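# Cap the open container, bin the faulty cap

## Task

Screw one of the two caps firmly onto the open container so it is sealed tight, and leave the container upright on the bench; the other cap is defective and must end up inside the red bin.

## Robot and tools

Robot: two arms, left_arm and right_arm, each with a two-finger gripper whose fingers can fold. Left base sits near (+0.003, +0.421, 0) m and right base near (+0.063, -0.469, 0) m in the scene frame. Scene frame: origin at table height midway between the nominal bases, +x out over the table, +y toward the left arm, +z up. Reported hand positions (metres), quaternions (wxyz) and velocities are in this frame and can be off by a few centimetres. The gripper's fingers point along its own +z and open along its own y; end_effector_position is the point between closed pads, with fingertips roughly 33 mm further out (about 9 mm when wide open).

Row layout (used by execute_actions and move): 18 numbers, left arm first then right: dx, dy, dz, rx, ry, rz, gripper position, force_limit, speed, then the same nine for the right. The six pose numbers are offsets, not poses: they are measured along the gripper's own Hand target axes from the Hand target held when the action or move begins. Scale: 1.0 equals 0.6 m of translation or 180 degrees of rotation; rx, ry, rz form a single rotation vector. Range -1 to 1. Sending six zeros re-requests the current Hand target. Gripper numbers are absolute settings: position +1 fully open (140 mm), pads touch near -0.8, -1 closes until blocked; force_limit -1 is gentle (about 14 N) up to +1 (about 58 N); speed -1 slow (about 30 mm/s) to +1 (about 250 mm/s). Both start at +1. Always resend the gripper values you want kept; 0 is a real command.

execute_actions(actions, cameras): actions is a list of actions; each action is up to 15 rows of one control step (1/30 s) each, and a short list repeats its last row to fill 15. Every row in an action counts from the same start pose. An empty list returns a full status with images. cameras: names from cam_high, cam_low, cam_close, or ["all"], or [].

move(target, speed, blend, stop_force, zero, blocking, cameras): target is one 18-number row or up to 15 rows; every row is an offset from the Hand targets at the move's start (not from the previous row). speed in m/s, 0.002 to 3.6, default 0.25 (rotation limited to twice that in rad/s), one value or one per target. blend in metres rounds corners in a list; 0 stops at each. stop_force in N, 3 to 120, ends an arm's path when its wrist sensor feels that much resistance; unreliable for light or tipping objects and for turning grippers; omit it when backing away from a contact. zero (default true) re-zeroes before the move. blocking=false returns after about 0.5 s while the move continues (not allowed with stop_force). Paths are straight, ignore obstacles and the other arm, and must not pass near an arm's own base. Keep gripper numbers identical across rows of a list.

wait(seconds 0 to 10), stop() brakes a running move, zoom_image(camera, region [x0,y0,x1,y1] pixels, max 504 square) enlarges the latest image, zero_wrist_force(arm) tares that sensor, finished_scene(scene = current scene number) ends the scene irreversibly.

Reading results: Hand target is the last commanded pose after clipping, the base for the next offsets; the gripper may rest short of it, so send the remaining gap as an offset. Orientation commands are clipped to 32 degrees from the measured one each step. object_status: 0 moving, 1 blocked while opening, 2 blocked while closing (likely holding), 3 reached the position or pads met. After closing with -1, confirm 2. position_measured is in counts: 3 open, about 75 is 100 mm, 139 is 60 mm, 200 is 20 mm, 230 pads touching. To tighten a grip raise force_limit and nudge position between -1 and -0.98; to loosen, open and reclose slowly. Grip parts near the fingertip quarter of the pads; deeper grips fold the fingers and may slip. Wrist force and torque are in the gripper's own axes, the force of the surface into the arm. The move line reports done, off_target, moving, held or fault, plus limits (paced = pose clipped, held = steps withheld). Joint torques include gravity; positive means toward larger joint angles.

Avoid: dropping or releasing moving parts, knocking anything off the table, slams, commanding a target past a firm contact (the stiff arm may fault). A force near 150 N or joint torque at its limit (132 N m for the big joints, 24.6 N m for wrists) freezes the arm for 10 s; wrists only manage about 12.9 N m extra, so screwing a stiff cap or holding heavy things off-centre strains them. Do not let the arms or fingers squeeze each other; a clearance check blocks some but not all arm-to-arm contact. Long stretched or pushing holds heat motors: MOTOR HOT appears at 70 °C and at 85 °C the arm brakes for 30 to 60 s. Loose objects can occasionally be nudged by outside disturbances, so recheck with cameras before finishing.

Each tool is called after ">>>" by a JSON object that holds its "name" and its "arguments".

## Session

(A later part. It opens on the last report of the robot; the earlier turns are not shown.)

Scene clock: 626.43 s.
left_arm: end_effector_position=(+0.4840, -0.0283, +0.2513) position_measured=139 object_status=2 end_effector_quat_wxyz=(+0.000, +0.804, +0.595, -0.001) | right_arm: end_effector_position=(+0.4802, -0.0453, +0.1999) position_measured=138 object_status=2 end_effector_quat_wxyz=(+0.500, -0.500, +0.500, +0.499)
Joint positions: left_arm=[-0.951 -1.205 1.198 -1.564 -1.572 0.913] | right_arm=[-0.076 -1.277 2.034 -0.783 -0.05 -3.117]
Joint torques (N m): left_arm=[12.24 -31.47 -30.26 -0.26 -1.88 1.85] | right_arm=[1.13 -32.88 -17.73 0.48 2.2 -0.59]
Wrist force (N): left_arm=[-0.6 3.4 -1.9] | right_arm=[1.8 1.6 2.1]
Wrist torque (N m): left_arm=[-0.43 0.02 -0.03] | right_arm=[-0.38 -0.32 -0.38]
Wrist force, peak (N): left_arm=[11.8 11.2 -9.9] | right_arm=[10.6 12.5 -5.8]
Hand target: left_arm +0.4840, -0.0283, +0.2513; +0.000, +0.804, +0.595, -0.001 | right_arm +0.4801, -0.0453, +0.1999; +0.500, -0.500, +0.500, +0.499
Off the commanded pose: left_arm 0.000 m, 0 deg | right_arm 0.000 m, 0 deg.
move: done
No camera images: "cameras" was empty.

>>> {"name": "execute_actions", "arguments": {"actions": [[[0,0,0,0,0,0,0.24,1,-1, 0,0,0,0,0,0,-0.98,1,-1]]], "cameras": ["cam_close"]}}

>>> {"name": "zoom_image", "arguments": {"camera": "cam_close", "region": [170, 50, 300, 170]}}

Scene clock: 642.53 s.
left_arm: end_effector_position=(+0.4840, -0.0283, +0.2513) position_measured=99 object_status=0 end_effector_quat_wxyz=(+0.000, +0.804, +0.595, -0.001) | right_arm: end_effector_position=(+0.4801, -0.0453, +0.1999) position_measured=138 object_status=2 end_effector_quat_wxyz=(+0.500, -0.500, +0.500, +0.499)
Joint positions: left_arm=[-0.951 -1.205 1.198 -1.564 -1.572 0.913] | right_arm=[-0.076 -1.277 2.034 -0.783 -0.05 -3.117]
Joint torques (N m): left_arm=[8.34 -55.01 -20.6 -2.51 -1.52 -1.34] | right_arm=[-1.42 -30.53 -18.48 0.8 -0.18 -0.86]
Wrist force (N): left_arm=[0.7 -1.7 -0.3] | right_arm=[-1.0 -2.8 0.9]
Wrist torque (N m): left_arm=[-0.36 -0.15 0.06] | right_arm=[-0.64 0.04 -0.58]
Wrist force, peak (N): left_arm=[-0.3 4.9 6.5] | right_arm=[-7.9 1.6 2.2]
Hand target: left_arm +0.4840, -0.0283, +0.2513; +0.000, +0.804, +0.595, -0.001 | right_arm +0.4801, -0.0453, +0.1999; +0.500, -0.500, +0.500, +0.499
Off the commanded pose: left_arm 0.000 m, 0 deg | right_arm 0.000 m, 0 deg.
Images, in order (width x height): cam_close 504x504.

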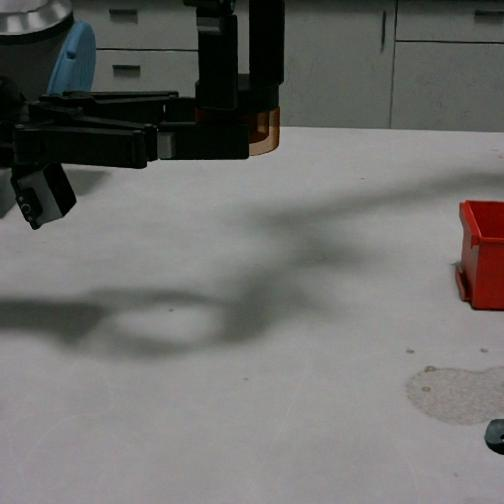

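Scaled by 3.877 from the camera's 504x504 image, which has a finer 720x720 frame.

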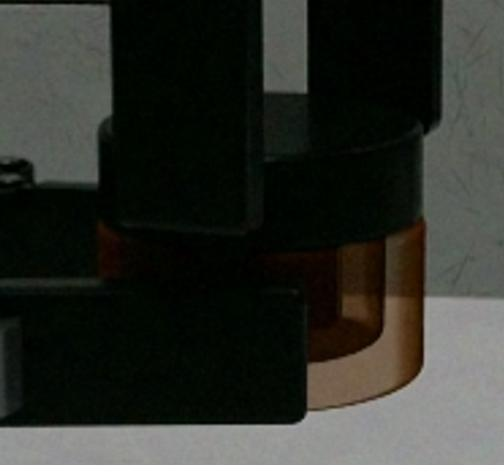

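>>> {"name": "move", "arguments": {"target": [-0.0106,0.0006,0,0,0,-0.093,0.24,1,-1, 0,0,0,0,0,0,-0.98,1,-1], "speed": 0.05, "cameras": []}}

>>> {"name": "execute_actions", "arguments": {"actions": [[[0,0,0,0,0,0,-1,0,-1, 0,0,0,0,0,0,-0.98,1,-1]]], "cameras": []}}

>>> {"name": "wait", "arguments": {"seconds": 0.7, "cameras": ["cam_close"]}}

>>> {"name": "zoom_image", "arguments": {"camera": "cam_close", "region": [150, 20, 350, 170]}}

Scene clock: 663.37 s.
left_arm: end_effector_position=(+0.4825, -0.0345, +0.2513) position_measured=99 object_status=3 end_effector_quat_wxyz=(+0.000, +0.709, +0.705, -0.001) end_effector_velocity=(+0.000, +0.000, +0.002) end_effector_angular_velocity=(-0.002, -0.002, -0.004) | right_arm: end_effector_position=(+0.4801, -0.0453, +0.1999) position_measured=138 object_status=2 end_effector_quat_wxyz=(+0.500, -0.500, +0.500, +0.499)
Joint positions: left_arm=[-0.959 -1.197 1.186 -1.561 -1.572 0.613] | right_arm=[-0.076 -1.277 2.034 -0.783 -0.05 -3.117]
Joint velocities: left_arm=[0.001 -0.002 -0.001 0 0 0.005] | right_arm=[within noise]
Joint torques (N m): left_arm=[-9.62 -32.65 -29.58 -1.73 1.4 1.76] | right_arm=[-0.54 -23.97 -22.55 1.46 0.01 -0.92]
Wrist force (N): left_arm=[0.3 -2.1 -0.4] | right_arm=[-1.0 -3.0 1.1]
Wrist torque (N m): left_arm=[-0.42 -0.09 0.04] | right_arm=[-0.69 0.04 -0.59]
Wrist force, peak (N): left_arm=[0.4 -2.2 -0.3] | right_arm=[-1.0 -3.1 1.1]
Hand target: left_arm +0.4825, -0.0345, +0.2513; +0.000, +0.709, +0.705, -0.001 | right_arm +0.4801, -0.0453, +0.1999; +0.500, -0.500, +0.500, +0.499
Off the commanded pose: left_arm 0.000 m, 0 deg | right_arm 0.000 m, 0 deg.
move: done
No camera images: "cameras" was empty.

Scene clock: 664.63 s.
left_arm: end_effector_position=(+0.4825, -0.0345, +0.2513) position_measured=138 object_status=0 end_effector_quat_wxyz=(+0.000, +0.709, +0.705, -0.001) | right_arm: end_effector_position=(+0.4801, -0.0453, +0.1999) position_measured=138 object_status=2 end_effector_quat_wxyz=(+0.500, -0.500, +0.500, +0.499)
Joint positions: left_arm=[-0.959 -1.197 1.186 -1.561 -1.572 0.613] | right_arm=[-0.076 -1.277 2.034 -0.783 -0.05 -3.117]
Joint torques (N m): left_arm=[-1.11 -44.95 -18.31 -2.47 1.35 -1.6] | right_arm=[0.01 -25.08 -24.4 1 -0.12 -1.13]
Wrist force (N): left_arm=[0.6 -3.0 -11.3] | right_arm=[10.3 -4.1 0.6]
Wrist torque (N m): left_arm=[-0.36 -0.07 0.05] | right_arm=[-0.69 -0.01 -0.59]
Wrist force, peak (N): left_arm=[0.6 -3.0 -11.3] | right_arm=[10.5 -3.8 0.9]
Hand target: left_arm +0.4825, -0.0345, +0.2513; +0.000, +0.709, +0.705, -0.001 | right_arm +0.4801, -0.0453, +0.1999; +0.500, -0.500, +0.500, +0.499
Off the commanded pose: left_arm 0.000 m, 0 deg | right_arm 0.000 m, 0 deg.
No camera images: "cameras" was empty.

Scene clock: 665.33 s.
left_arm: end_effector_position=(+0.4825, -0.0345, +0.2513) position_measured=138 object_status=2 end_effector_quat_wxyz=(+0.000, +0.709, +0.705, -0.001) | right_arm: end_effector_position=(+0.4801, -0.0453, +0.1999) position_measured=138 object_status=2 end_effector_quat_wxyz=(+0.500, -0.500, +0.500, +0.499)
Joint positions: left_arm=[-0.959 -1.197 1.186 -1.561 -1.572 0.613] | right_arm=[-0.076 -1.277 2.034 -0.783 -0.05 -3.117]
Joint torques (N m): left_arm=[4.01 -50.99 -16.03 -3.38 1.32 -1.63] | right_arm=[-0.1 -23.51 -24.45 0.77 -0.14 -0.98]
Wrist force (N): left_arm=[0.7 -3.0 -10.8] | right_arm=[10.1 -3.9 0.8]
Wrist torque (N m): left_arm=[-0.35 -0.10 0.05] | right_arm=[-0.68 -0.01 -0.59]
Wrist force, peak (N): left_arm=[0.8 -3.0 -11.2] | right_arm=[10.6 -3.8 0.8]
Hand target: left_arm +0.4825, -0.0345, +0.2513; +0.000, +0.709, +0.705, -0.001 | right_arm +0.4801, -0.0453, +0.1999; +0.500, -0.500, +0.500, +0.499
Tool commands: left_gripper/position=-1.0 left_gripper/force_limit=+0.0 left_gripper/speed=-1.0 right_gripper/position=-0.98 right_gripper/force_limit=+1.0 right_gripper/speed=-1.0
Off the commanded pose: left_arm 0.000 m, 0 deg | right_arm 0.000 m, 0 deg.
wait: 0.70 s; at rest by 0.17 s
Images, in order (width x height): cam_close 504x504.

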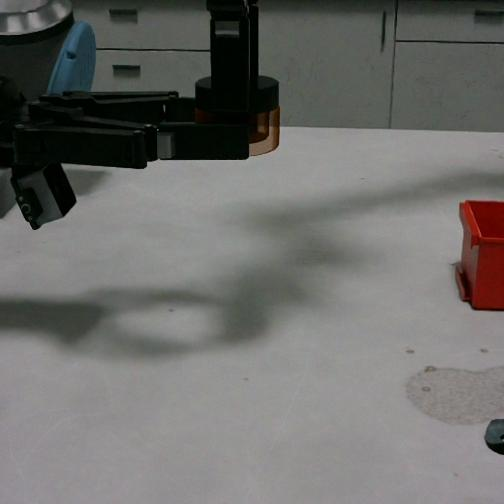

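Scaled by 2.520 from the camera's 504x504 image, which has a finer 720x720 frame.

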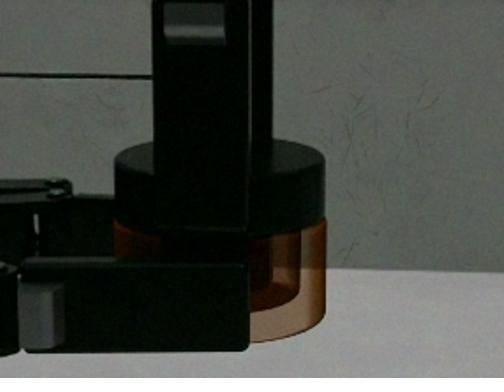

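>>> {"name": "move", "arguments": {"target": [0,0,0,0,0,0.06,-1,0,-1, 0,0,0,0,0,0,-0.98,1,-1], "speed": 0.1, "cameras": ["cam_close"]}}

>>> {"name": "zoom_image", "arguments": {"camera": "cam_close", "region": [150, 20, 350, 170]}}

Scene clock: 679.93 s.
left_arm: end_effector_position=(+0.4825, -0.0345, +0.2513) position_measured=138 object_status=2 end_effector_quat_wxyz=(+0.000, +0.772, +0.636, -0.001) | right_arm: end_effector_position=(+0.4802, -0.0453, +0.1999) position_measured=138 object_status=2 end_effector_quat_wxyz=(+0.500, -0.500, +0.500, +0.499)
Joint positions: left_arm=[-0.959 -1.197 1.186 -1.561 -1.572 0.802] | right_arm=[-0.076 -1.277 2.034 -0.783 -0.05 -3.117]
Joint torques (N m): left_arm=[-4.54 -37.03 -23.28 -2.16 5.43 1.02] | right_arm=[11.91 -24.51 -24.05 1.02 -6.14 0.07]
Wrist force (N): left_arm=[-5.8 -12.0 -3.1] | right_arm=[1.9 -14.5 4.7]
Wrist torque (N m): left_arm=[-0.05 -0.12 -0.96] | right_arm=[0.57 0.17 -0.25]
Wrist force, peak (N): left_arm=[20.0 -6.6 -11.5] | right_arm=[10.9 -7.0 -16.3]
Hand target: left_arm +0.4825, -0.0345, +0.2513; +0.000, +0.772, +0.636, -0.001 | right_arm +0.4801, -0.0453, +0.1999; +0.500, -0.500, +0.500, +0.499
Off the commanded pose: left_arm 0.000 m, 0 deg | right_arm 0.000 m, 0 deg.
move: done
Images, in order (width x height): cam_close 504x504.

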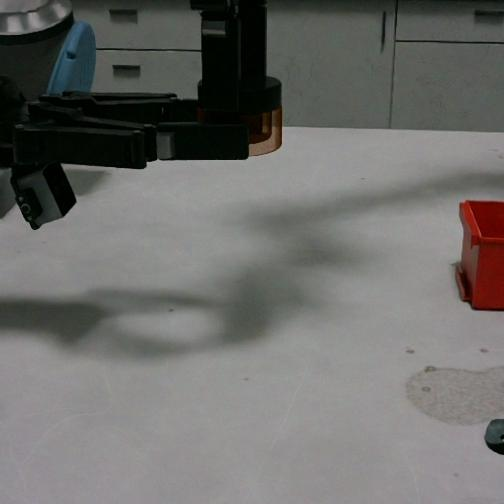

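Scaled by 2.520 from the camera's 504x504 image, which has a finer 720x720 frame.

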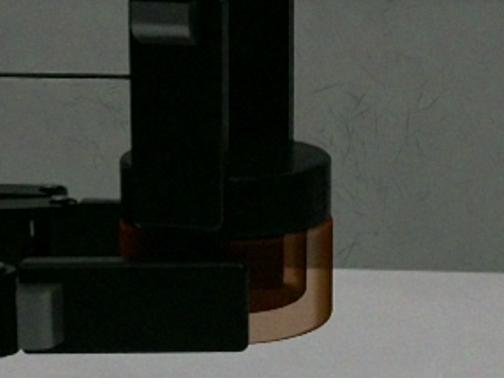

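>>> {"name": "move", "arguments": {"target": [0,0,0,0,0,-0.035,-1,0,-1, 0,0,0,0,0,0,-0.98,1,-1], "speed": 0.1, "cameras": []}}

>>> {"name": "execute_actions", "arguments": {"actions": [[[0,0,0,0,0,0,-1,0,-1, 0,0,0,0,0,0,0.2,1,-1]]], "cameras": ["cam_close"]}}

>>> {"name": "zoom_image", "arguments": {"camera": "cam_close", "region": [150, 20, 350, 170]}}

Scene clock: 690.10 s.
left_arm: end_effector_position=(+0.4825, -0.0346, +0.2513) position_measured=138 object_status=2 end_effector_quat_wxyz=(+0.000, +0.736, +0.677, -0.001) | right_arm: end_effector_position=(+0.4801, -0.0453, +0.1999) position_measured=138 object_status=2 end_effector_quat_wxyz=(+0.500, -0.500, +0.500, +0.499)
Joint positions: left_arm=[-0.959 -1.197 1.186 -1.561 -1.572 0.692] | right_arm=[-0.076 -1.277 2.034 -0.783 -0.05 -3.117]
Joint torques (N m): left_arm=[0.7 -28.94 -27.84 -6.56 -2.43 -0.99] | right_arm=[12.12 -26.28 -3.18 1.1 1.1 0.26]
Wrist force (N): left_arm=[15.6 -7.4 -2.7] | right_arm=[2.1 -7.8 -12.6]
Wrist torque (N m): left_arm=[-0.27 0.04 0.75] | right_arm=[-1.35 -0.44 -0.39]
Wrist force, peak (N): left_arm=[25.2 -9.9 -8.0] | right_arm=[7.2 -8.9 -21.4]
Hand target: left_arm +0.4825, -0.0345, +0.2513; +0.000, +0.736, +0.677, -0.001 | right_arm +0.4801, -0.0453, +0.1999; +0.500, -0.500, +0.500, +0.499
Off the commanded pose: left_arm 0.000 m, 0 deg | right_arm 0.000 m, 0 deg.
move: done
No camera images: "cameras" was empty.

Scene clock: 691.07 s.
left_arm: end_effector_position=(+0.4825, -0.0345, +0.2513) position_measured=138 object_status=2 end_effector_quat_wxyz=(+0.000, +0.736, +0.677, -0.001) | right_arm: end_effector_position=(+0.4801, -0.0453, +0.1999) position_measured=104 object_status=0 end_effector_quat_wxyz=(+0.500, -0.500, +0.500, +0.499)
Joint positions: left_arm=[-0.959 -1.197 1.186 -1.561 -1.572 0.692] | right_arm=[-0.076 -1.277 2.034 -0.783 -0.05 -3.117]
Joint torques (N m): left_arm=[-0.17 -39.15 -22.06 -1.32 1.8 -1.98] | right_arm=[-3.71 -25.13 -5.48 -1.32 0.11 -1.21]
Wrist force (N): left_arm=[1.5 -2.0 1.2] | right_arm=[-2.1 -3.0 1.1]
Wrist torque (N m): left_arm=[-0.41 -0.32 0.06] | right_arm=[-0.69 -0.09 -0.59]
Wrist force, peak (N): left_arm=[15.4 -7.4 -2.7] | right_arm=[2.1 -7.7 -12.7]
Hand target: left_arm +0.4825, -0.0345, +0.2513; +0.000, +0.736, +0.677, -0.001 | right_arm +0.4801, -0.0453, +0.1999; +0.500, -0.500, +0.500, +0.499
Off the commanded pose: left_arm 0.000 m, 0 deg | right_arm 0.000 m, 0 deg.
Images, in order (width x height): cam_close 504x504.

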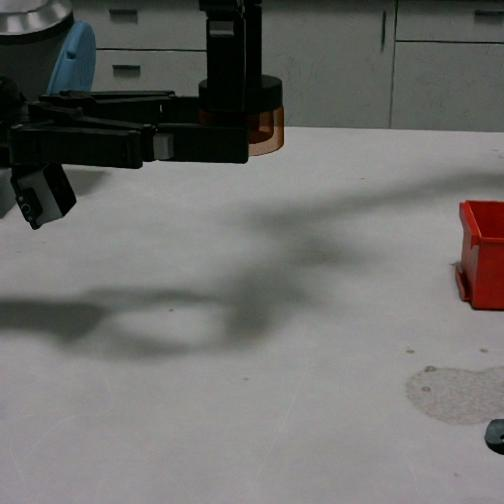

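Scaled by 2.520 from the camera's 504x504 image, which has a finer 720x720 frame.

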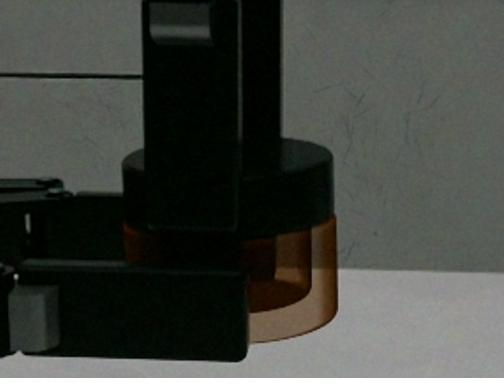

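>>> {"name": "move", "arguments": {"target": [0,0,0,0,0,0,-1,0,-1, 0,0,-0.0083,0,0,0,0.2,1,-1], "speed": 0.03, "cameras": ["cam_close"]}}

>>> {"name": "zoom_image", "arguments": {"camera": "cam_close", "region": [150, 20, 350, 170]}}

>>> {"name": "execute_actions", "arguments": {"actions": [[[0,0,0,0,0,0,-1,0,-1, 0,0,0,0,0,0,-1,-1,-1]]], "cameras": []}}

>>> {"name": "wait", "arguments": {"seconds": 0.7, "cameras": ["cam_close"]}}

>>> {"name": "zoom_image", "arguments": {"camera": "cam_close", "region": [150, 20, 350, 170]}}

Scene clock: 710.93 s.
left_arm: end_effector_position=(+0.4825, -0.0345, +0.2513) position_measured=138 object_status=2 end_effector_quat_wxyz=(+0.000, +0.736, +0.677, -0.001) | right_arm: end_effector_position=(+0.4801, -0.0504, +0.1999) position_measured=104 object_status=3 end_effector_quat_wxyz=(+0.500, -0.500, +0.500, +0.499)
Joint positions: left_arm=[-0.959 -1.197 1.186 -1.561 -1.572 0.692] | right_arm=[-0.088 -1.279 2.037 -0.779 -0.062 -3.121]
Joint torques (N m): left_arm=[-0.76 -55.72 -19.04 -1.62 1.41 -1.95] | right_arm=[6.45 -27 -14.05 1.33 1.21 -0.76]
Wrist force (N): left_arm=[1.4 -1.8 1.2] | right_arm=[-2.1 -3.2 1.2]
Wrist torque (N m): left_arm=[-0.36 -0.31 0.06] | right_arm=[-0.73 -0.08 -0.41]
Wrist force, peak (N): left_arm=[1.4 -2.2 1.1] | right_arm=[-2.1 -3.4 1.3]
Hand target: left_arm +0.4825, -0.0345, +0.2513; +0.000, +0.736, +0.677, -0.001 | right_arm +0.4801, -0.0503, +0.1999; +0.500, -0.500, +0.500, +0.499
Off the commanded pose: left_arm 0.000 m, 0 deg | right_arm 0.000 m, 0 deg.
move: done
Images, in order (width x height): cam_close 504x504.

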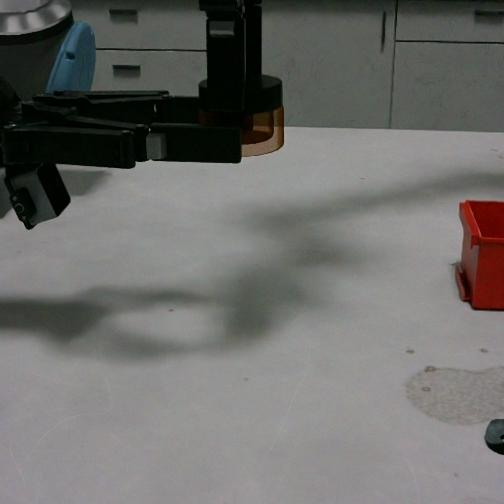

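Scaled by 2.520 from the camera's 504x504 image, which has a finer 720x720 frame.

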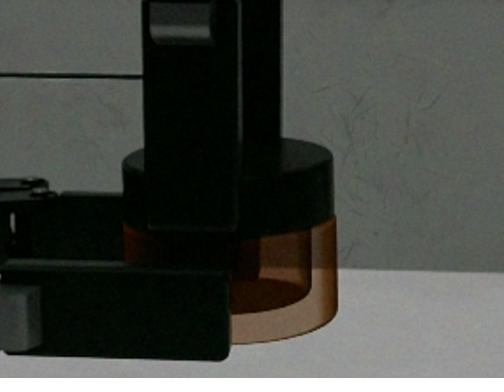

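Scene clock: 711.80 s.
left_arm: end_effector_position=(+0.4825, -0.0345, +0.2513) position_measured=138 object_status=2 end_effector_quat_wxyz=(+0.000, +0.736, +0.677, -0.001) | right_arm: end_effector_position=(+0.4802, -0.0503, +0.1999) position_measured=134 object_status=2 end_effector_quat_wxyz=(+0.500, -0.500, +0.500, +0.499)
Joint positions: left_arm=[-0.959 -1.197 1.186 -1.561 -1.572 0.692] | right_arm=[-0.088 -1.279 2.037 -0.778 -0.062 -3.122]
Joint torques (N m): left_arm=[-2.86 -56.01 -18.6 -3.09 1.71 -2.12] | right_arm=[6.53 -18.24 -28.25 1.46 0.04 -1.15]
Wrist force (N): left_arm=[2.4 -3.8 0.9] | right_arm=[-2.0 -5.1 0.1]
Wrist torque (N m): left_arm=[-0.25 -0.30 0.05] | right_arm=[-0.68 -0.05 -0.42]
Wrist force, peak (N): left_arm=[2.2 -4.1 0.7] | right_arm=[-1.9 -5.3 0.0]
Hand target: left_arm +0.4825, -0.0345, +0.2513; +0.000, +0.736, +0.677, -0.001 | right_arm +0.4801, -0.0503, +0.1999; +0.500, -0.500, +0.500, +0.499
Off the commanded pose: left_arm 0.000 m, 0 deg | right_arm 0.000 m, 0 deg.
No camera images: "cameras" was empty.

Scene clock: 712.50 s.
left_arm: end_effector_position=(+0.4825, -0.0345, +0.2513) position_measured=138 object_status=2 end_effector_quat_wxyz=(+0.000, +0.736, +0.677, -0.001) | right_arm: end_effector_position=(+0.4801, -0.0503, +0.1999) position_measured=134 object_status=2 end_effector_quat_wxyz=(+0.500, -0.500, +0.500, +0.499)
Joint positions: left_arm=[-0.959 -1.197 1.186 -1.561 -1.572 0.692] | right_arm=[-0.088 -1.279 2.037 -0.778 -0.062 -3.122]
Joint torques (N m): left_arm=[-2.8 -55.96 -19.49 -4.56 1.4 -1.95] | right_arm=[6.95 -18.67 -24.18 1.02 -1.86 -0.99]
Wrist force (N): left_arm=[2.2 -3.6 1.0] | right_arm=[-1.9 -5.0 0.2]
Wrist torque (N m): left_arm=[-0.23 -0.24 0.05] | right_arm=[-0.66 -0.11 -0.42]
Wrist force, peak (N): left_arm=[2.4 -3.9 1.1] | right_arm=[-2.1 -5.3 0.2]
Hand target: left_arm +0.4825, -0.0345, +0.2513; +0.000, +0.736, +0.677, -0.001 | right_arm +0.4801, -0.0503, +0.1999; +0.500, -0.500, +0.500, +0.499
Tool commands: left_gripper/position=-1.0 left_gripper/force_limit=+0.0 left_gripper/speed=-1.0 right_gripper/position=-1.0 right_gripper/force_limit=-1.0 right_gripper/speed=-1.0
Off the commanded pose: left_arm 0.000 m, 0 deg | right_arm 0.000 m, 0 deg.
wait: 0.70 s; at rest by 0.17 s
Images, in order (width x height): cam_close 504x504.

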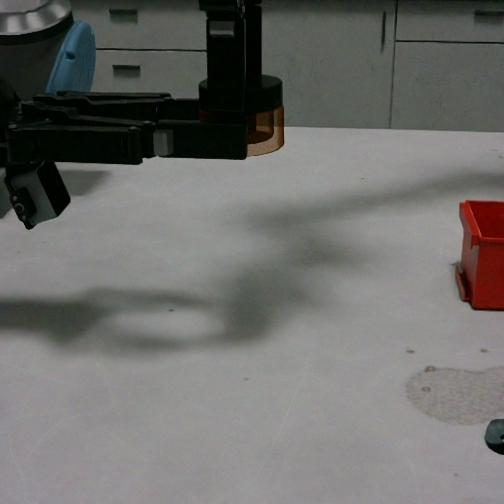

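Scaled by 2.520 from the camera's 504x504 image, which has a finer 720x720 frame.

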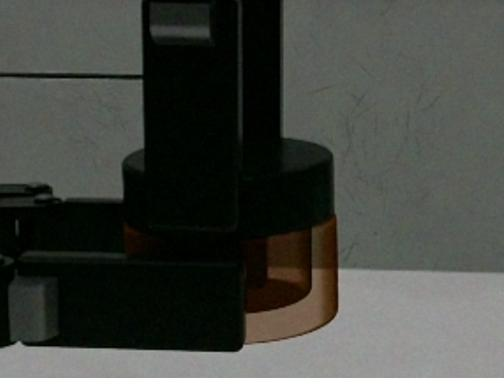

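>>> {"name": "execute_actions", "arguments": {"actions": [[[0,0,0,0,0,0,-0.98,1,-1, 0,0,0,0,0,0,-0.98,1,-1]]], "cameras": []}}

>>> {"name": "wait", "arguments": {"seconds": 0.7, "cameras": []}}

>>> {"name": "move", "arguments": {"target": [0,0,0,0,0,0.03,-0.98,1,-1, 0,0,0,0,0,0,-0.98,1,-1], "speed": 0.1, "cameras": []}}

>>> {"name": "move", "arguments": {"target": [0,0,0,0,0,0.03,-0.98,1,-1, 0,0,0,0,0,0,-0.98,1,-1], "speed": 0.1, "cameras": ["cam_close"]}}

>>> {"name": "zoom_image", "arguments": {"camera": "cam_close", "region": [150, 20, 350, 170]}}

Scene clock: 725.70 s.
left_arm: end_effector_position=(+0.4825, -0.0345, +0.2513) position_measured=139 object_status=2 end_effector_quat_wxyz=(+0.000, +0.736, +0.677, -0.001) | right_arm: end_effector_position=(+0.4801, -0.0503, +0.1999) position_measured=138 object_status=0 end_effector_quat_wxyz=(+0.500, -0.500, +0.500, +0.499)
Joint positions: left_arm=[-0.959 -1.197 1.186 -1.561 -1.572 0.692] | right_arm=[-0.088 -1.279 2.037 -0.778 -0.062 -3.122]
Joint torques (N m): left_arm=[-3.83 -56.17 -19.89 -4.48 1.45 -2.18] | right_arm=[6.48 -22.19 -12.36 1.68 -1.93 -1.26]
Wrist force (N): left_arm=[8.2 -6.4 -2.8] | right_arm=[2.2 -7.4 -5.4]
Wrist torque (N m): left_arm=[-0.26 -0.18 -0.01] | right_arm=[-0.60 -0.14 -0.27]
Wrist force, peak (N): left_arm=[8.4 -6.4 -3.2] | right_arm=[2.2 -7.4 -5.4]
Hand target: left_arm +0.4825, -0.0345, +0.2513; +0.000, +0.736, +0.677, -0.001 | right_arm +0.4801, -0.0503, +0.1999; +0.500, -0.500, +0.500, +0.499
Off the commanded pose: left_arm 0.000 m, 0 deg | right_arm 0.000 m, 0 deg.
No camera images: "cameras" was empty.

Scene clock: 726.40 s.
left_arm: end_effector_position=(+0.4825, -0.0345, +0.2513) position_measured=139 object_status=2 end_effector_quat_wxyz=(+0.000, +0.736, +0.677, -0.001) | right_arm: end_effector_position=(+0.4801, -0.0503, +0.1999) position_measured=138 object_status=2 end_effector_quat_wxyz=(+0.500, -0.500, +0.500, +0.499)
Joint positions: left_arm=[-0.959 -1.197 1.186 -1.561 -1.572 0.692] | right_arm=[-0.088 -1.279 2.037 -0.778 -0.062 -3.122]
Joint torques (N m): left_arm=[-3.25 -53.64 -20.11 -4.47 0.66 -2.24] | right_arm=[6.97 -25.78 -10.87 1.92 -2.01 -1.34]
Wrist force (N): left_arm=[8.1 -6.3 -3.2] | right_arm=[2.3 -7.2 -5.2]
Wrist torque (N m): left_arm=[-0.25 -0.13 -0.01] | right_arm=[-0.55 -0.18 -0.27]
Wrist force, peak (N): left_arm=[8.4 -6.5 -3.2] | right_arm=[2.3 -7.4 -5.3]
Hand target: left_arm +0.4825, -0.0345, +0.2513; +0.000, +0.736, +0.677, -0.001 | right_arm +0.4801, -0.0503, +0.1999; +0.500, -0.500, +0.500, +0.499
Tool commands: left_gripper/position=-0.98 left_gripper/force_limit=+1.0 left_gripper/speed=-1.0 right_gripper/position=-0.98 right_gripper/force_limit=+1.0 right_gripper/speed=-1.0
Off the commanded pose: left_arm 0.000 m, 0 deg | right_arm 0.000 m, 0 deg.
wait: 0.70 s; at rest by 0.17 s
No camera images: "cameras" was empty.

Scene clock: 727.30 s.
left_arm: end_effector_position=(+0.4825, -0.0345, +0.2513) position_measured=139 object_status=2 end_effector_quat_wxyz=(+0.000, +0.767, +0.642, -0.001) | right_arm: end_effector_position=(+0.4802, -0.0503, +0.1999) position_measured=138 object_status=2 end_effector_quat_wxyz=(+0.500, -0.500, +0.500, +0.499)
Joint positions: left_arm=[-0.959 -1.197 1.186 -1.561 -1.572 0.786] | right_arm=[-0.088 -1.279 2.037 -0.778 -0.062 -3.122]
Joint torques (N m): left_arm=[-4.96 -52.95 -20.23 -2.92 2.02 1.32] | right_arm=[5.42 -29.86 -10.42 1.93 -5.09 -1.27]
Wrist force (N): left_arm=[-3.4 -9.4 -2.5] | right_arm=[1.8 -11.7 4.0]
Wrist torque (N m): left_arm=[-0.13 -0.35 -1.52] | right_arm=[1.07 -0.01 -0.18]
Wrist force, peak (N): left_arm=[8.3 -6.4 -3.0] | right_arm=[1.5 -11.8 4.2]
Hand target: left_arm +0.4825, -0.0345, +0.2513; +0.000, +0.767, +0.642, -0.001 | right_arm +0.4801, -0.0503, +0.1999; +0.500, -0.500, +0.500, +0.499
Off the commanded pose: left_arm 0.000 m, 0 deg | right_arm 0.000 m, 0 deg.
move: done
No camera images: "cameras" was empty.

Scene clock: 728.20 s.
left_arm: end_effector_position=(+0.4825, -0.0345, +0.2513) position_measured=139 object_status=2 end_effector_quat_wxyz=(+0.000, +0.796, +0.605, -0.001) | right_arm: end_effector_position=(+0.4801, -0.0503, +0.1999) position_measured=138 object_status=2 end_effector_quat_wxyz=(+0.500, -0.500, +0.500, +0.499)
Joint positions: left_arm=[-0.959 -1.197 1.186 -1.561 -1.572 0.88] | right_arm=[-0.088 -1.279 2.037 -0.778 -0.062 -3.122]
Joint torques (N m): left_arm=[4.89 -53.77 -20.97 -4.61 3.86 1.76] | right_arm=[7.85 -32.62 -9.15 2.07 -8.52 -1.17]
Wrist force (N): left_arm=[-7.7 -15.6 -2.5] | right_arm=[1.7 -19.5 5.6]
Wrist torque (N m): left_arm=[0.17 -0.43 -1.70] | right_arm=[1.39 0.08 -0.01]
Wrist force, peak (N): left_arm=[-8.6 -16.2 -2.5] | right_arm=[1.9 -19.9 6.0]
Hand target: left_arm +0.4825, -0.0345, +0.2513; +0.000, +0.796, +0.605, -0.001 | right_arm +0.4801, -0.0503, +0.1999; +0.500, -0.500, +0.500, +0.499
Off the commanded pose: left_arm 0.000 m, 0 deg | right_arm 0.000 m, 0 deg.
move: done
Images, in order (width x height): cam_close 504x504.

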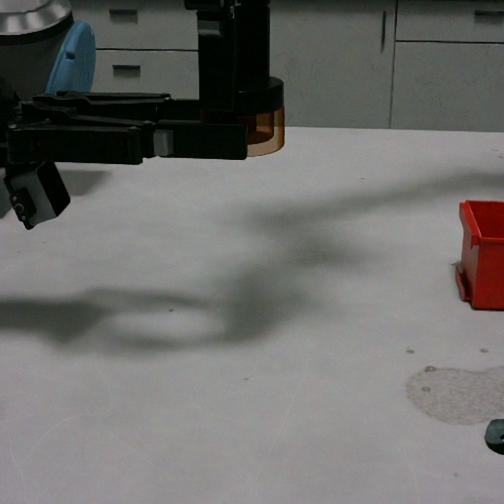

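Scaled by 2.520 from the camera's 504x504 image, which has a finer 720x720 frame.

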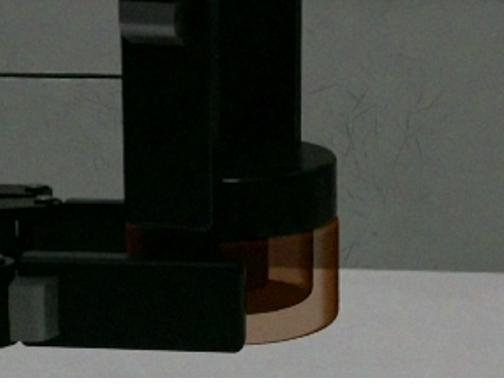

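>>> {"name": "move", "arguments": {"target": [0,0,0,0,0,-0.02,-0.98,1,-1, 0,0,0,0,0,0,-0.98,1,-1], "speed": 0.05, "cameras": []}}

>>> {"name": "execute_actions", "arguments": {"actions": [[[0,0,0,0,0,0,-0.98,1,-1, 0,0,0,0,0,0,0.24,1,-1]]], "cameras": ["cam_close"]}}

>>> {"name": "zoom_image", "arguments": {"camera": "cam_close", "region": [150, 20, 350, 170]}}

Scene clock: 739.53 s.
left_arm: end_effector_position=(+0.4825, -0.0345, +0.2513) position_measured=139 object_status=2 end_effector_quat_wxyz=(+0.000, +0.777, +0.630, -0.001) end_effector_velocity=(-0.001, +0.000, +0.000) end_effector_angular_velocity=(+0.001, +0.001, -0.005) | right_arm: end_effector_position=(+0.4801, -0.0503, +0.1999) position_measured=138 object_status=2 end_effector_quat_wxyz=(+0.500, -0.500, +0.500, +0.499)
Joint positions: left_arm=[-0.959 -1.197 1.186 -1.561 -1.572 0.817] | right_arm=[-0.088 -1.279 2.037 -0.778 -0.062 -3.122]
Joint velocities: left_arm=[-0.001 0 0 0.001 0 0.005] | right_arm=[within noise]
Joint torques (N m): left_arm=[17.87 -42.26 -29.92 -3.49 4.54 0.11] | right_arm=[7.03 -31.91 -4.67 2.42 -0.49 -0.93]
Wrist force (N): left_arm=[-0.7 -13.2 -3.6] | right_arm=[2.8 -15.1 0.6]
Wrist torque (N m): left_arm=[0.21 -0.27 1.65] | right_arm=[-2.13 0.05 -0.27]
Wrist force, peak (N): left_arm=[-11.0 -15.5 -1.9] | right_arm=[1.0 -20.1 8.3]
Hand target: left_arm +0.4825, -0.0345, +0.2513; +0.000, +0.777, +0.629, -0.001 | right_arm +0.4801, -0.0503, +0.1999; +0.500, -0.500, +0.500, +0.499
Off the commanded pose: left_arm 0.000 m, 0 deg | right_arm 0.000 m, 0 deg.
move: done
No camera images: "cameras" was empty.

Scene clock: 740.60 s.
left_arm: end_effector_position=(+0.4825, -0.0345, +0.2513) position_measured=139 object_status=2 end_effector_quat_wxyz=(+0.000, +0.777, +0.630, -0.001) | right_arm: end_effector_position=(+0.4801, -0.0503, +0.1999) position_measured=99 object_status=0 end_effector_quat_wxyz=(+0.500, -0.500, +0.500, +0.499)
Joint positions: left_arm=[-0.959 -1.197 1.186 -1.561 -1.572 0.818] | right_arm=[-0.088 -1.279 2.037 -0.778 -0.062 -3.122]
Joint torques (N m): left_arm=[-0.92 -38.11 -28.84 -3.18 -1.64 -1.51] | right_arm=[4.39 -29.7 -4.69 -1.69 0.31 -1.42]
Wrist force (N): left_arm=[1.3 -1.0 1.0] | right_arm=[-2.0 -2.4 1.3]
Wrist torque (N m): left_arm=[-0.22 -0.30 0.06] | right_arm=[-0.56 -0.12 -0.41]
Wrist force, peak (N): left_arm=[-0.4 -13.1 -3.5] | right_arm=[2.9 -15.1 0.6]
Hand target: left_arm +0.4825, -0.0345, +0.2513; +0.000, +0.777, +0.629, -0.001 | right_arm +0.4801, -0.0503, +0.1999; +0.500, -0.500, +0.500, +0.499
Off the commanded pose: left_arm 0.000 m, 0 deg | right_arm 0.000 m, 0 deg.
Images, in order (width x height): cam_close 504x504.

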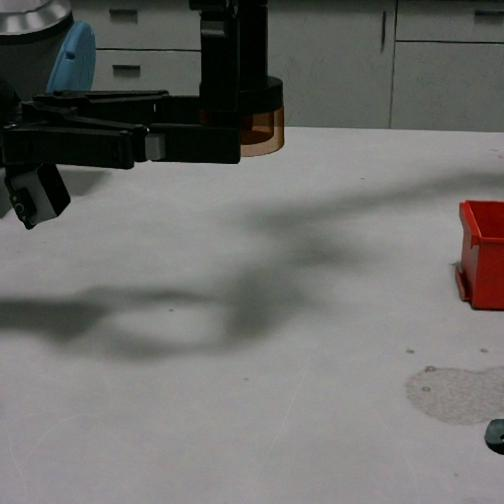

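Scaled by 2.520 from the camera's 504x504 image, which has a finer 720x720 frame.

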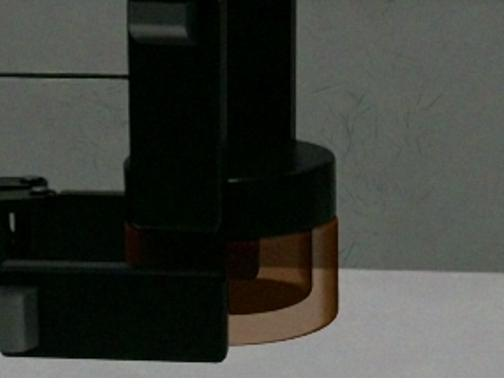

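>>> {"name": "execute_actions", "arguments": {"actions": [[[0,0,0,0,0,0,-0.98,1,-1, 0,0,0,0,0,0,-1,-1,-1]]], "cameras": []}}

>>> {"name": "wait", "arguments": {"seconds": 0.6, "cameras": []}}

>>> {"name": "execute_actions", "arguments": {"actions": [[[0,0,0,0,0,0,-0.98,1,-1, 0,0,0,0,0,0,-0.98,1,-1]]], "cameras": []}}

>>> {"name": "wait", "arguments": {"seconds": 0.7, "cameras": []}}

>>> {"name": "move", "arguments": {"target": [0,0,0,0,0,0.015,-0.98,1,-1, 0,0,0,0,0,0,-0.98,1,-1], "speed": 0.05, "cameras": []}}

>>> {"name": "move", "arguments": {"target": [0,0,0,0,0,0.015,-0.98,1,-1, 0,0,0,0,0,0,-0.98,1,-1], "speed": 0.05, "cameras": ["cam_close"]}}

>>> {"name": "zoom_image", "arguments": {"camera": "cam_close", "region": [150, 20, 350, 170]}}

Scene clock: 756.60 s.
left_arm: end_effector_position=(+0.4824, -0.0345, +0.2513) position_measured=139 object_status=2 end_effector_quat_wxyz=(+0.000, +0.777, +0.629, -0.001) | right_arm: end_effector_position=(+0.4802, -0.0503, +0.1999) position_measured=134 object_status=2 end_effector_quat_wxyz=(+0.500, -0.500, +0.500, +0.499)
Joint positions: left_arm=[-0.959 -1.197 1.186 -1.561 -1.572 0.818] | right_arm=[-0.088 -1.279 2.037 -0.778 -0.062 -3.122]
Joint torques (N m): left_arm=[-9.37 -31.49 -23.3 -5.69 2.71 -1.83] | right_arm=[-1.37 -22.86 -9.66 0.24 -3.23 0.36]
Wrist force (N): left_arm=[2.8 -8.3 -0.9] | right_arm=[0.1 -9.6 -1.5]
Wrist torque (N m): left_arm=[0.24 -0.30 -0.05] | right_arm=[-0.33 -0.09 -0.43]
Wrist force, peak (N): left_arm=[2.8 -8.5 -0.7] | right_arm=[-0.1 -9.8 -1.2]
Hand target: left_arm +0.4825, -0.0345, +0.2513; +0.000, +0.777, +0.629, -0.001 | right_arm +0.4801, -0.0503, +0.1999; +0.500, -0.500, +0.500, +0.499
Off the commanded pose: left_arm 0.000 m, 0 deg | right_arm 0.000 m, 0 deg.
No camera images: "cameras" was empty.

Scene clock: 757.20 s.
left_arm: end_effector_position=(+0.4825, -0.0345, +0.2513) position_measured=139 object_status=2 end_effector_quat_wxyz=(+0.000, +0.777, +0.629, -0.001) | right_arm: end_effector_position=(+0.4801, -0.0503, +0.1999) position_measured=134 object_status=2 end_effector_quat_wxyz=(+0.500, -0.500, +0.500, +0.499)
Joint positions: left_arm=[-0.959 -1.197 1.186 -1.561 -1.572 0.818] | right_arm=[-0.088 -1.279 2.037 -0.778 -0.062 -3.122]
Joint torques (N m): left_arm=[-9.04 -31.08 -20.94 -6.74 3.11 -1.35] | right_arm=[2.17 -22.64 -9.65 2.26 -4.15 1.22]
Wrist force (N): left_arm=[2.3 -9.3 -0.8] | right_arm=[0.4 -10.4 -1.4]
Wrist torque (N m): left_arm=[0.26 -0.27 -0.04] | right_arm=[-0.34 -0.10 -0.43]
Wrist force, peak (N): left_arm=[2.3 -9.3 -0.8] | right_arm=[0.1 -10.5 -1.5]
Hand target: left_arm +0.4825, -0.0345, +0.2513; +0.000, +0.777, +0.629, -0.001 | right_arm +0.4801, -0.0503, +0.1999; +0.500, -0.500, +0.500, +0.499
Tool commands: left_gripper/position=-0.98 left_gripper/force_limit=+1.0 left_gripper/speed=-1.0 right_gripper/position=-1.0 right_gripper/force_limit=-1.0 right_gripper/speed=-1.0
Off the commanded pose: left_arm 0.000 m, 0 deg | right_arm 0.000 m, 0 deg.
wait: 0.60 s; at rest by 0.17 s
No camera images: "cameras" was empty.

Scene clock: 757.90 s.
left_arm: end_effector_position=(+0.4825, -0.0345, +0.2513) position_measured=139 object_status=2 end_effector_quat_wxyz=(+0.000, +0.777, +0.629, -0.001) | right_arm: end_effector_position=(+0.4801, -0.0503, +0.1999) position_measured=138 object_status=0 end_effector_quat_wxyz=(+0.500, -0.500, +0.500, +0.499)
Joint positions: left_arm=[-0.959 -1.197 1.186 -1.561 -1.572 0.818] | right_arm=[-0.088 -1.279 2.037 -0.778 -0.062 -3.122]
Joint torques (N m): left_arm=[-9.59 -32.65 -20.41 -6.39 2.92 -0.65] | right_arm=[6.81 -23.54 -9.83 2 -4.18 1.31]
Wrist force (N): left_arm=[7.5 -12.9 -1.8] | right_arm=[1.0 -13.2 -6.4]
Wrist torque (N m): left_arm=[0.35 -0.21 -0.07] | right_arm=[-0.28 -0.16 -0.33]
Wrist force, peak (N): left_arm=[7.5 -12.9 -1.8] | right_arm=[1.0 -13.2 -6.4]
Hand target: left_arm +0.4825, -0.0345, +0.2513; +0.000, +0.777, +0.629, -0.001 | right_arm +0.4801, -0.0503, +0.1999; +0.500, -0.500, +0.500, +0.499
Off the commanded pose: left_arm 0.000 m, 0 deg | right_arm 0.000 m, 0 deg.
No camera images: "cameras" was empty.

Scene clock: 758.60 s.
left_arm: end_effector_position=(+0.4825, -0.0345, +0.2513) position_measured=139 object_status=2 end_effector_quat_wxyz=(+0.000, +0.777, +0.629, -0.001) | right_arm: end_effector_position=(+0.4801, -0.0503, +0.1999) position_measured=138 object_status=2 end_effector_quat_wxyz=(+0.500, -0.500, +0.500, +0.499)
Joint positions: left_arm=[-0.959 -1.197 1.186 -1.561 -1.572 0.818] | right_arm=[-0.088 -1.279 2.037 -0.778 -0.062 -3.122]
Joint torques (N m): left_arm=[-10.27 -32.15 -20.18 -6.67 2.03 -0.11] | right_arm=[11.08 -22.23 -8.64 1.79 -4.2 1.07]
Wrist force (N): left_arm=[7.4 -12.6 -1.8] | right_arm=[1.3 -13.2 -6.6]
Wrist torque (N m): left_arm=[0.42 -0.21 -0.07] | right_arm=[-0.27 -0.21 -0.34]
Wrist force, peak (N): left_arm=[7.5 -12.8 -2.0] | right_arm=[1.2 -13.4 -6.5]
Hand target: left_arm +0.4825, -0.0345, +0.2513; +0.000, +0.777, +0.629, -0.001 | right_arm +0.4801, -0.0503, +0.1999; +0.500, -0.500, +0.500, +0.499
Tool commands: left_gripper/position=-0.98 left_gripper/force_limit=+1.0 left_gripper/speed=-1.0 right_gripper/position=-0.98 right_gripper/force_limit=+1.0 right_gripper/speed=-1.0
Off the commanded pose: left_arm 0.000 m, 0 deg | right_arm 0.000 m, 0 deg.
wait: 0.70 s; at rest by 0.17 s
No camera images: "cameras" was empty.

Scene clock: 759.37 s.
left_arm: end_effector_position=(+0.4825, -0.0346, +0.2513) position_measured=139 object_status=2 end_effector_quat_wxyz=(+0.000, +0.792, +0.611, -0.001) | right_arm: end_effector_position=(+0.4801, -0.0503, +0.1999) position_measured=138 object_status=2 end_effector_quat_wxyz=(+0.500, -0.500, +0.500, +0.499)
Joint positions: left_arm=[-0.959 -1.197 1.186 -1.561 -1.572 0.865] | right_arm=[-0.088 -1.279 2.037 -0.778 -0.062 -3.122]
Joint torques (N m): left_arm=[-1.39 -33.35 -21.01 -4.82 3.34 -0.07] | right_arm=[10.42 -21.73 -8.24 1.37 -5.63 0.74]
Wrist force (N): left_arm=[-6.1 -13.3 -1.9] | right_arm=[1.4 -16.6 4.6]
Wrist torque (N m): left_arm=[0.16 -0.42 -1.70] | right_arm=[1.48 -0.04 0.00]
Wrist force, peak (N): left_arm=[-6.1 -13.7 -2.1] | right_arm=[1.3 -16.9 4.7]
Hand target: left_arm +0.4825, -0.0345, +0.2513; +0.000, +0.792, +0.611, -0.001 | right_arm +0.4801, -0.0503, +0.1999; +0.500, -0.500, +0.500, +0.499
Off the commanded pose: left_arm 0.000 m, 0 deg | right_arm 0.000 m, 0 deg.
move: done
No camera images: "cameras" was empty.

Scene clock: 760.13 s.
left_arm: end_effector_position=(+0.4825, -0.0345, +0.2513) position_measured=139 object_status=2 end_effector_quat_wxyz=(+0.000, +0.806, +0.592, -0.001) | right_arm: end_effector_position=(+0.4801, -0.0503, +0.1999) position_measured=138 object_status=2 end_effector_quat_wxyz=(+0.500, -0.500, +0.500, +0.499)
Joint positions: left_arm=[-0.959 -1.197 1.186 -1.561 -1.572 0.912] | right_arm=[-0.088 -1.279 2.037 -0.778 -0.062 -3.122]
Joint torques (N m): left_arm=[6.44 -32.72 -19.39 -4.53 7.19 0.2] | right_arm=[12.6 -21.67 -6.86 0.77 -7.95 0.18]
Wrist force (N): left_arm=[-8.1 -17.1 -3.1] | right_arm=[2.8 -20.8 4.8]
Wrist torque (N m): left_arm=[0.32 -0.43 -1.86] | right_arm=[1.76 -0.01 0.07]
Wrist force, peak (N): left_arm=[-8.1 -17.4 -3.1] | right_arm=[2.7 -21.4 4.5]
Hand target: left_arm +0.4825, -0.0345, +0.2513; +0.000, +0.806, +0.592, -0.001 | right_arm +0.4801, -0.0503, +0.1999; +0.500, -0.500, +0.500, +0.499
Off the commanded pose: left_arm 0.000 m, 0 deg | right_arm 0.000 m, 0 deg.
move: done
Images, in order (width x height): cam_close 504x504.

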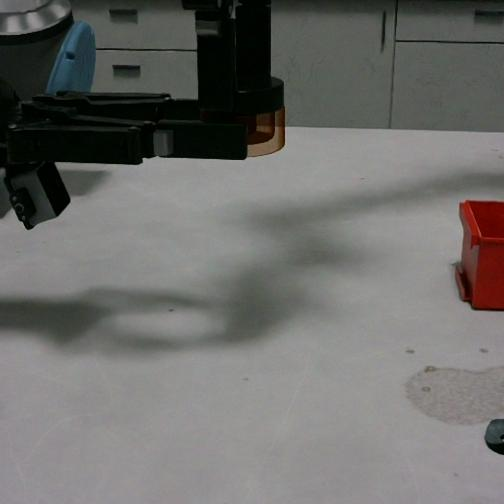

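Scaled by 2.520 from the camera's 504x504 image, which has a finer 720x720 frame.

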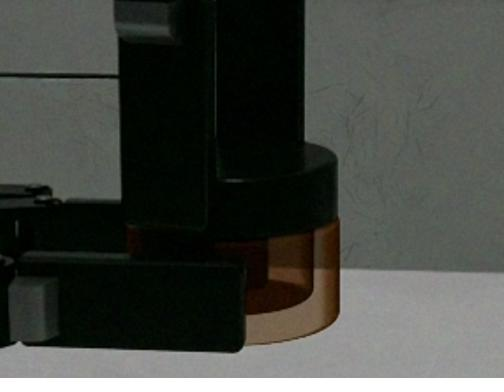

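>>> {"name": "execute_actions", "arguments": {"actions": [[[0,0,0,0,0,0,-0.98,1,-1, 0,0,0,0,0,0,0.24,1,-1]]], "cameras": []}}

>>> {"name": "move", "arguments": {"target": [0,0,0,0,0,0,-0.98,1,-1, 0,0,-0.34,0,0,0,0.24,1,-1], "speed": 0.25, "cameras": ["all"]}}

>>> {"name": "zoom_image", "arguments": {"camera": "cam_close", "region": [150, 20, 350, 170]}}

Scene clock: 768.73 s.
left_arm: end_effector_position=(+0.4825, -0.0345, +0.2513) position_measured=139 object_status=2 end_effector_quat_wxyz=(+0.000, +0.806, +0.592, -0.001) | right_arm: end_effector_position=(+0.4801, -0.0503, +0.1999) position_measured=99 object_status=0 end_effector_quat_wxyz=(+0.500, -0.500, +0.500, +0.499)
Joint positions: left_arm=[-0.958 -1.197 1.186 -1.561 -1.572 0.912] | right_arm=[-0.088 -1.279 2.037 -0.778 -0.062 -3.122]
Joint torques (N m): left_arm=[-7.49 -32.59 -24.78 -1.56 -1.63 -1.97] | right_arm=[-5.47 -22.46 -3.04 1.45 1.8 0.19]
Wrist force (N): left_arm=[2.8 -1.5 2.2] | right_arm=[-4.2 -1.1 1.6]
Wrist torque (N m): left_arm=[-0.32 -0.63 0.12] | right_arm=[-0.28 0.36 -0.41]
Wrist force, peak (N): left_arm=[-8.2 -17.3 -3.2] | right_arm=[2.7 -21.3 4.8]
Hand target: left_arm +0.4825, -0.0345, +0.2513; +0.000, +0.806, +0.592, -0.001 | right_arm +0.4801, -0.0503, +0.1999; +0.500, -0.500, +0.500, +0.499
Off the commanded pose: left_arm 0.000 m, 0 deg | right_arm 0.000 m, 0 deg.
No camera images: "cameras" was empty.

Scene clock: 770.03 s.
left_arm: end_effector_position=(+0.4825, -0.0345, +0.2513) position_measured=139 object_status=2 end_effector_quat_wxyz=(+0.000, +0.806, +0.592, -0.001) | right_arm: end_effector_position=(+0.4801, -0.2542, +0.2001) position_measured=99 object_status=3 end_effector_quat_wxyz=(+0.500, -0.500, +0.500, +0.499) end_effector_velocity=(+0.000, -0.003, +0.000) end_effector_angular_velocity=(+0.000, +0.000, +0.000)
Joint positions: left_arm=[-0.959 -1.197 1.186 -1.561 -1.572 0.912] | right_arm=[-0.57 -1.281 2.039 -0.76 -0.544 -3.14]
Joint velocities: left_arm=[within noise] | right_arm=[-0.006 0.001 -0.001 0 -0.005 0]
Joint torques (N m): left_arm=[-11.97 -31.5 -28.33 -1.65 -1.65 -2.07] | right_arm=[-6.22 -34.84 -3.11 -0.35 -1.47 -0.58]
Wrist force (N): left_arm=[2.7 -1.5 2.2] | right_arm=[-3.9 -1.2 1.6]
Wrist torque (N m): left_arm=[-0.32 -0.60 0.13] | right_arm=[-0.30 0.30 -0.41]
Wrist force, peak (N): left_arm=[2.8 -1.6 2.3] | right_arm=[-3.9 -1.1 4.4]
Hand target: left_arm +0.4825, -0.0345, +0.2513; +0.000, +0.806, +0.592, -0.001 | right_arm +0.4801, -0.2543, +0.2001; +0.500, -0.500, +0.500, +0.499
Off the commanded pose: left_arm 0.000 m, 0 deg | right_arm 0.000 m, 0 deg.
move: done

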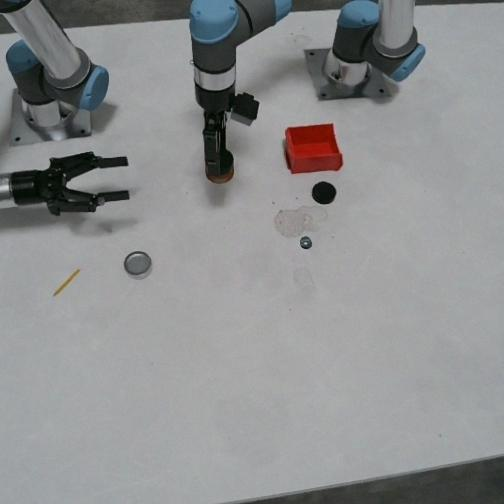

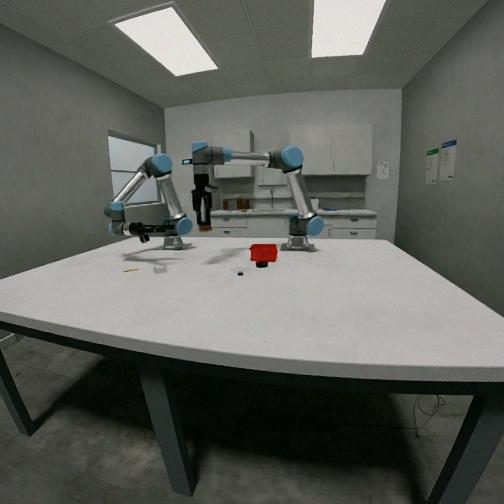

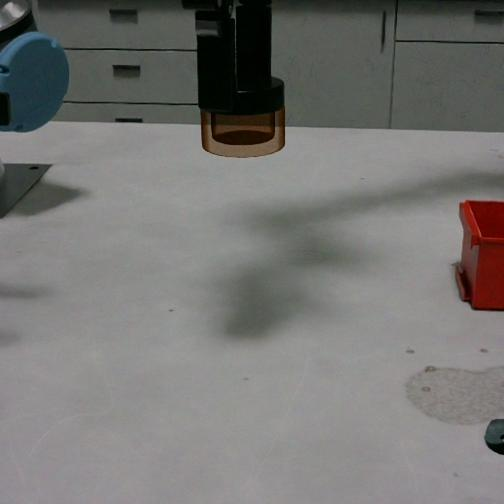

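Scaled by 2.520 from the camera's 504x504 image, which has a finer 720x720 frame.

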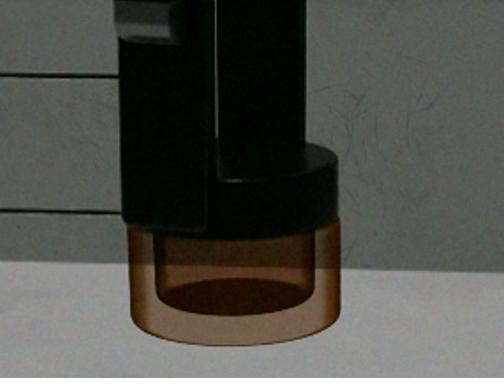

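>>> {"name": "move", "arguments": {"target": [0,0,0.277,0,0,0,-0.98,1,-1, 0,0,0,0,0,0,0.24,1,-1], "speed": 0.2, "cameras": []}}

>>> {"name": "move", "arguments": {"target": [0,0,0.05,0,0,0,-0.98,1,-1, 0,0,0,0,0,0,0.24,1,-1], "speed": 0.01, "stop_force": 4, "cameras": ["cam_close"]}}

>>> {"name": "zoom_image", "arguments": {"camera": "cam_close", "region": [150, 230, 350, 400]}}

Scene clock: 780.57 s.
left_arm: end_effector_position=(+0.4824, -0.0348, +0.0852) position_measured=139 object_status=2 end_effector_quat_wxyz=(+0.000, +0.806, +0.592, -0.001) | right_arm: end_effector_position=(+0.4801, -0.2543, +0.2001) position_measured=99 object_status=3 end_effector_quat_wxyz=(+0.500, -0.500, +0.500, +0.499)
Joint positions: left_arm=[-0.959 -1.121 1.511 -1.961 -1.572 0.911] | right_arm=[-0.57 -1.281 2.039 -0.76 -0.544 -3.14]
Joint torques (N m): left_arm=[-9.83 -50.78 -15.07 -4.5 1.59 -1.85] | right_arm=[-6.04 -36.89 -1.55 -0.37 -1.57 1.19]
Wrist force (N): left_arm=[2.4 -1.5 2.2] | right_arm=[-3.9 -1.2 1.5]
Wrist torque (N m): left_arm=[-0.33 -0.53 0.17] | right_arm=[-0.31 0.29 -0.41]
Wrist force, peak (N): left_arm=[2.4 -1.5 5.3] | right_arm=[-4.3 -1.3 1.6]
Hand target: left_arm +0.4824, -0.0348, +0.0851; +0.000, +0.806, +0.592, -0.001 | right_arm +0.4801, -0.2543, +0.2001; +0.500, -0.500, +0.500, +0.499
Off the commanded pose: left_arm 0.000 m, 0 deg | right_arm 0.000 m, 0 deg.
move: done
No camera images: "cameras" was empty.

Scene clock: 783.67 s.
left_arm: end_effector_position=(+0.4824, -0.0348, +0.0661) position_measured=139 object_status=2 end_effector_quat_wxyz=(+0.000, +0.806, +0.592, -0.001) | right_arm: end_effector_position=(+0.4801, -0.2543, +0.2001) position_measured=99 object_status=3 end_effector_quat_wxyz=(+0.500, -0.500, +0.500, +0.499)
Joint positions: left_arm=[-0.959 -1.103 1.537 -2.005 -1.572 0.911] | right_arm=[-0.57 -1.281 2.039 -0.76 -0.544 -3.14]
Joint torques (N m): left_arm=[-10.15 -59.99 -30.92 -1.93 -1.69 -1.57] | right_arm=[-6.35 -37.02 -1.5 -0.57 -1.48 1]
Wrist force (N): left_arm=[1.6 -1.6 -0.4] | right_arm=[-4.2 -1.2 1.6]
Wrist torque (N m): left_arm=[-0.37 -0.57 0.19] | right_arm=[-0.29 0.35 -0.42]
Wrist force, peak (N): left_arm=[5.5 -4.1 -12.3] | right_arm=[-4.1 -1.5 1.8]
Hand target: left_arm +0.4824, -0.0348, +0.0661; +0.000, +0.806, +0.592, -0.001 (not the last commanded pose) | right_arm +0.4801, -0.2543, +0.2001; +0.500, -0.500, +0.500, +0.499
Off the commanded pose: left_arm 0.011 m, 0 deg | right_arm 0.000 m, 0 deg.
move: contact (left_arm)
Images, in order (width x height): cam_close 504x504.

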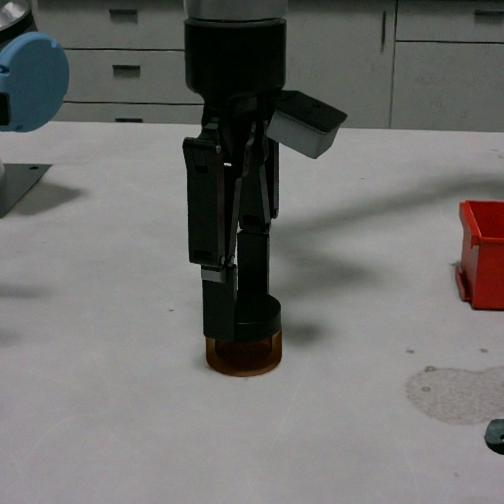

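Scaled by 2.520 from the camera's 504x504 image, which has a finer 720x720 frame.

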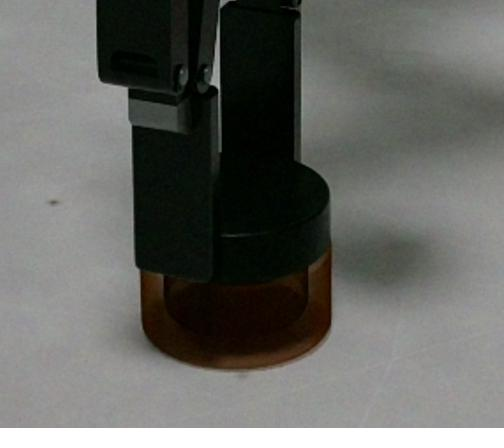

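>>> {"name": "execute_actions", "arguments": {"actions": [[[0,0,0,0,0,0,0.24,1,-1, 0,0,0,0,0,0,0.24,1,-1]]], "cameras": []}}

>>> {"name": "move", "arguments": {"target": [0,0,-0.25,0,0,0,0.24,1,-1, 0,0,0,0,0,0,0.24,1,-1], "speed": 0.12, "cameras": ["cam_close"]}}

>>> {"name": "zoom_image", "arguments": {"camera": "cam_close", "region": [170, 280, 320, 400]}}

Scene clock: 792.77 s.
left_arm: end_effector_position=(+0.4824, -0.0348, +0.0661) position_measured=99 object_status=0 end_effector_quat_wxyz=(+0.000, +0.806, +0.592, -0.001) | right_arm: end_effector_position=(+0.4801, -0.2543, +0.2001) position_measured=99 object_status=3 end_effector_quat_wxyz=(+0.500, -0.500, +0.500, +0.499)
Joint positions: left_arm=[-0.959 -1.103 1.537 -2.005 -1.572 0.911] | right_arm=[-0.57 -1.281 2.039 -0.76 -0.544 -3.14]
Joint torques (N m): left_arm=[-2.77 -59.17 -29.43 -3.33 -1.57 0.72] | right_arm=[-7.12 -36.42 -2.5 -0.32 -1.43 1.17]
Wrist force (N): left_arm=[2.1 -1.4 0.0] | right_arm=[-4.0 -1.2 1.6]
Wrist torque (N m): left_arm=[-0.32 -0.46 0.18] | right_arm=[-0.29 0.31 -0.41]
Wrist force, peak (N): left_arm=[2.0 -1.5 1.6] | right_arm=[-4.2 -1.5 1.7]
Hand target: left_arm +0.4824, -0.0348, +0.0661; +0.000, +0.806, +0.592, -0.001 | right_arm +0.4801, -0.2543, +0.2001; +0.500, -0.500, +0.500, +0.499
Off the commanded pose: left_arm 0.000 m, 0 deg | right_arm 0.000 m, 0 deg.
No camera images: "cameras" was empty.

Scene clock: 794.47 s.
left_arm: end_effector_position=(+0.4825, -0.0345, +0.2161) position_measured=99 object_status=3 end_effector_quat_wxyz=(+0.000, +0.806, +0.592, -0.001) | right_arm: end_effector_position=(+0.4801, -0.2543, +0.2001) position_measured=99 object_status=3 end_effector_quat_wxyz=(+0.500, -0.500, +0.500, +0.499)
Joint positions: left_arm=[-0.959 -1.194 1.272 -1.65 -1.572 0.912] | right_arm=[-0.57 -1.281 2.039 -0.76 -0.544 -3.14]
Joint torques (N m): left_arm=[12.87 -29.77 -29.06 -1.41 -0.21 1.87] | right_arm=[-6.21 -36.84 -1.58 -0.42 -1.41 0.93]
Wrist force (N): left_arm=[2.6 -1.8 0.3] | right_arm=[-3.9 -1.3 1.6]
Wrist torque (N m): left_arm=[-0.37 -0.58 0.15] | right_arm=[-0.33 0.29 -0.41]
Wrist force, peak (N): left_arm=[2.1 -1.5 2.4] | right_arm=[-4.2 -1.4 1.7]
Hand target: left_arm +0.4825, -0.0346, +0.2161; +0.000, +0.806, +0.592, -0.001 | right_arm +0.4801, -0.2543, +0.2001; +0.500, -0.500, +0.500, +0.499
Off the commanded pose: left_arm 0.000 m, 0 deg | right_arm 0.000 m, 0 deg.
move: done
Images, in order (width x height): cam_close 504x504.

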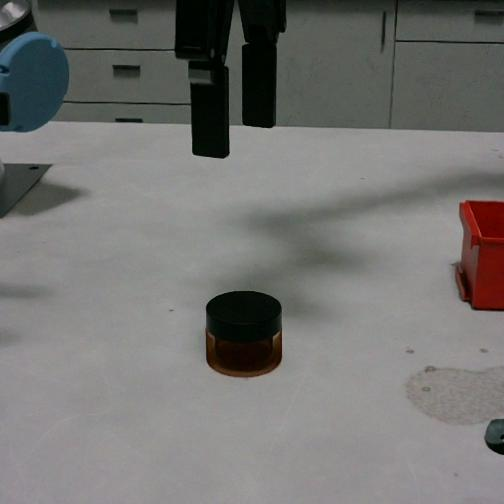

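Scaled by 3.360 from the camera's 504x504 image, which has a finer 720x720 frame.

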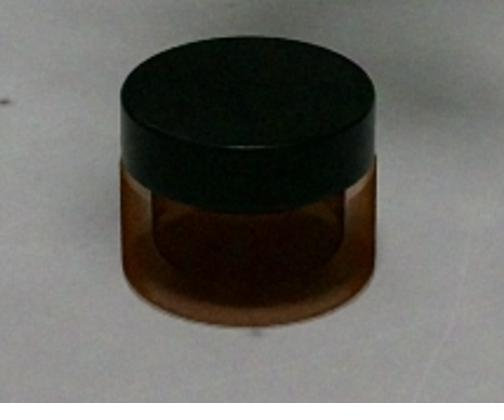

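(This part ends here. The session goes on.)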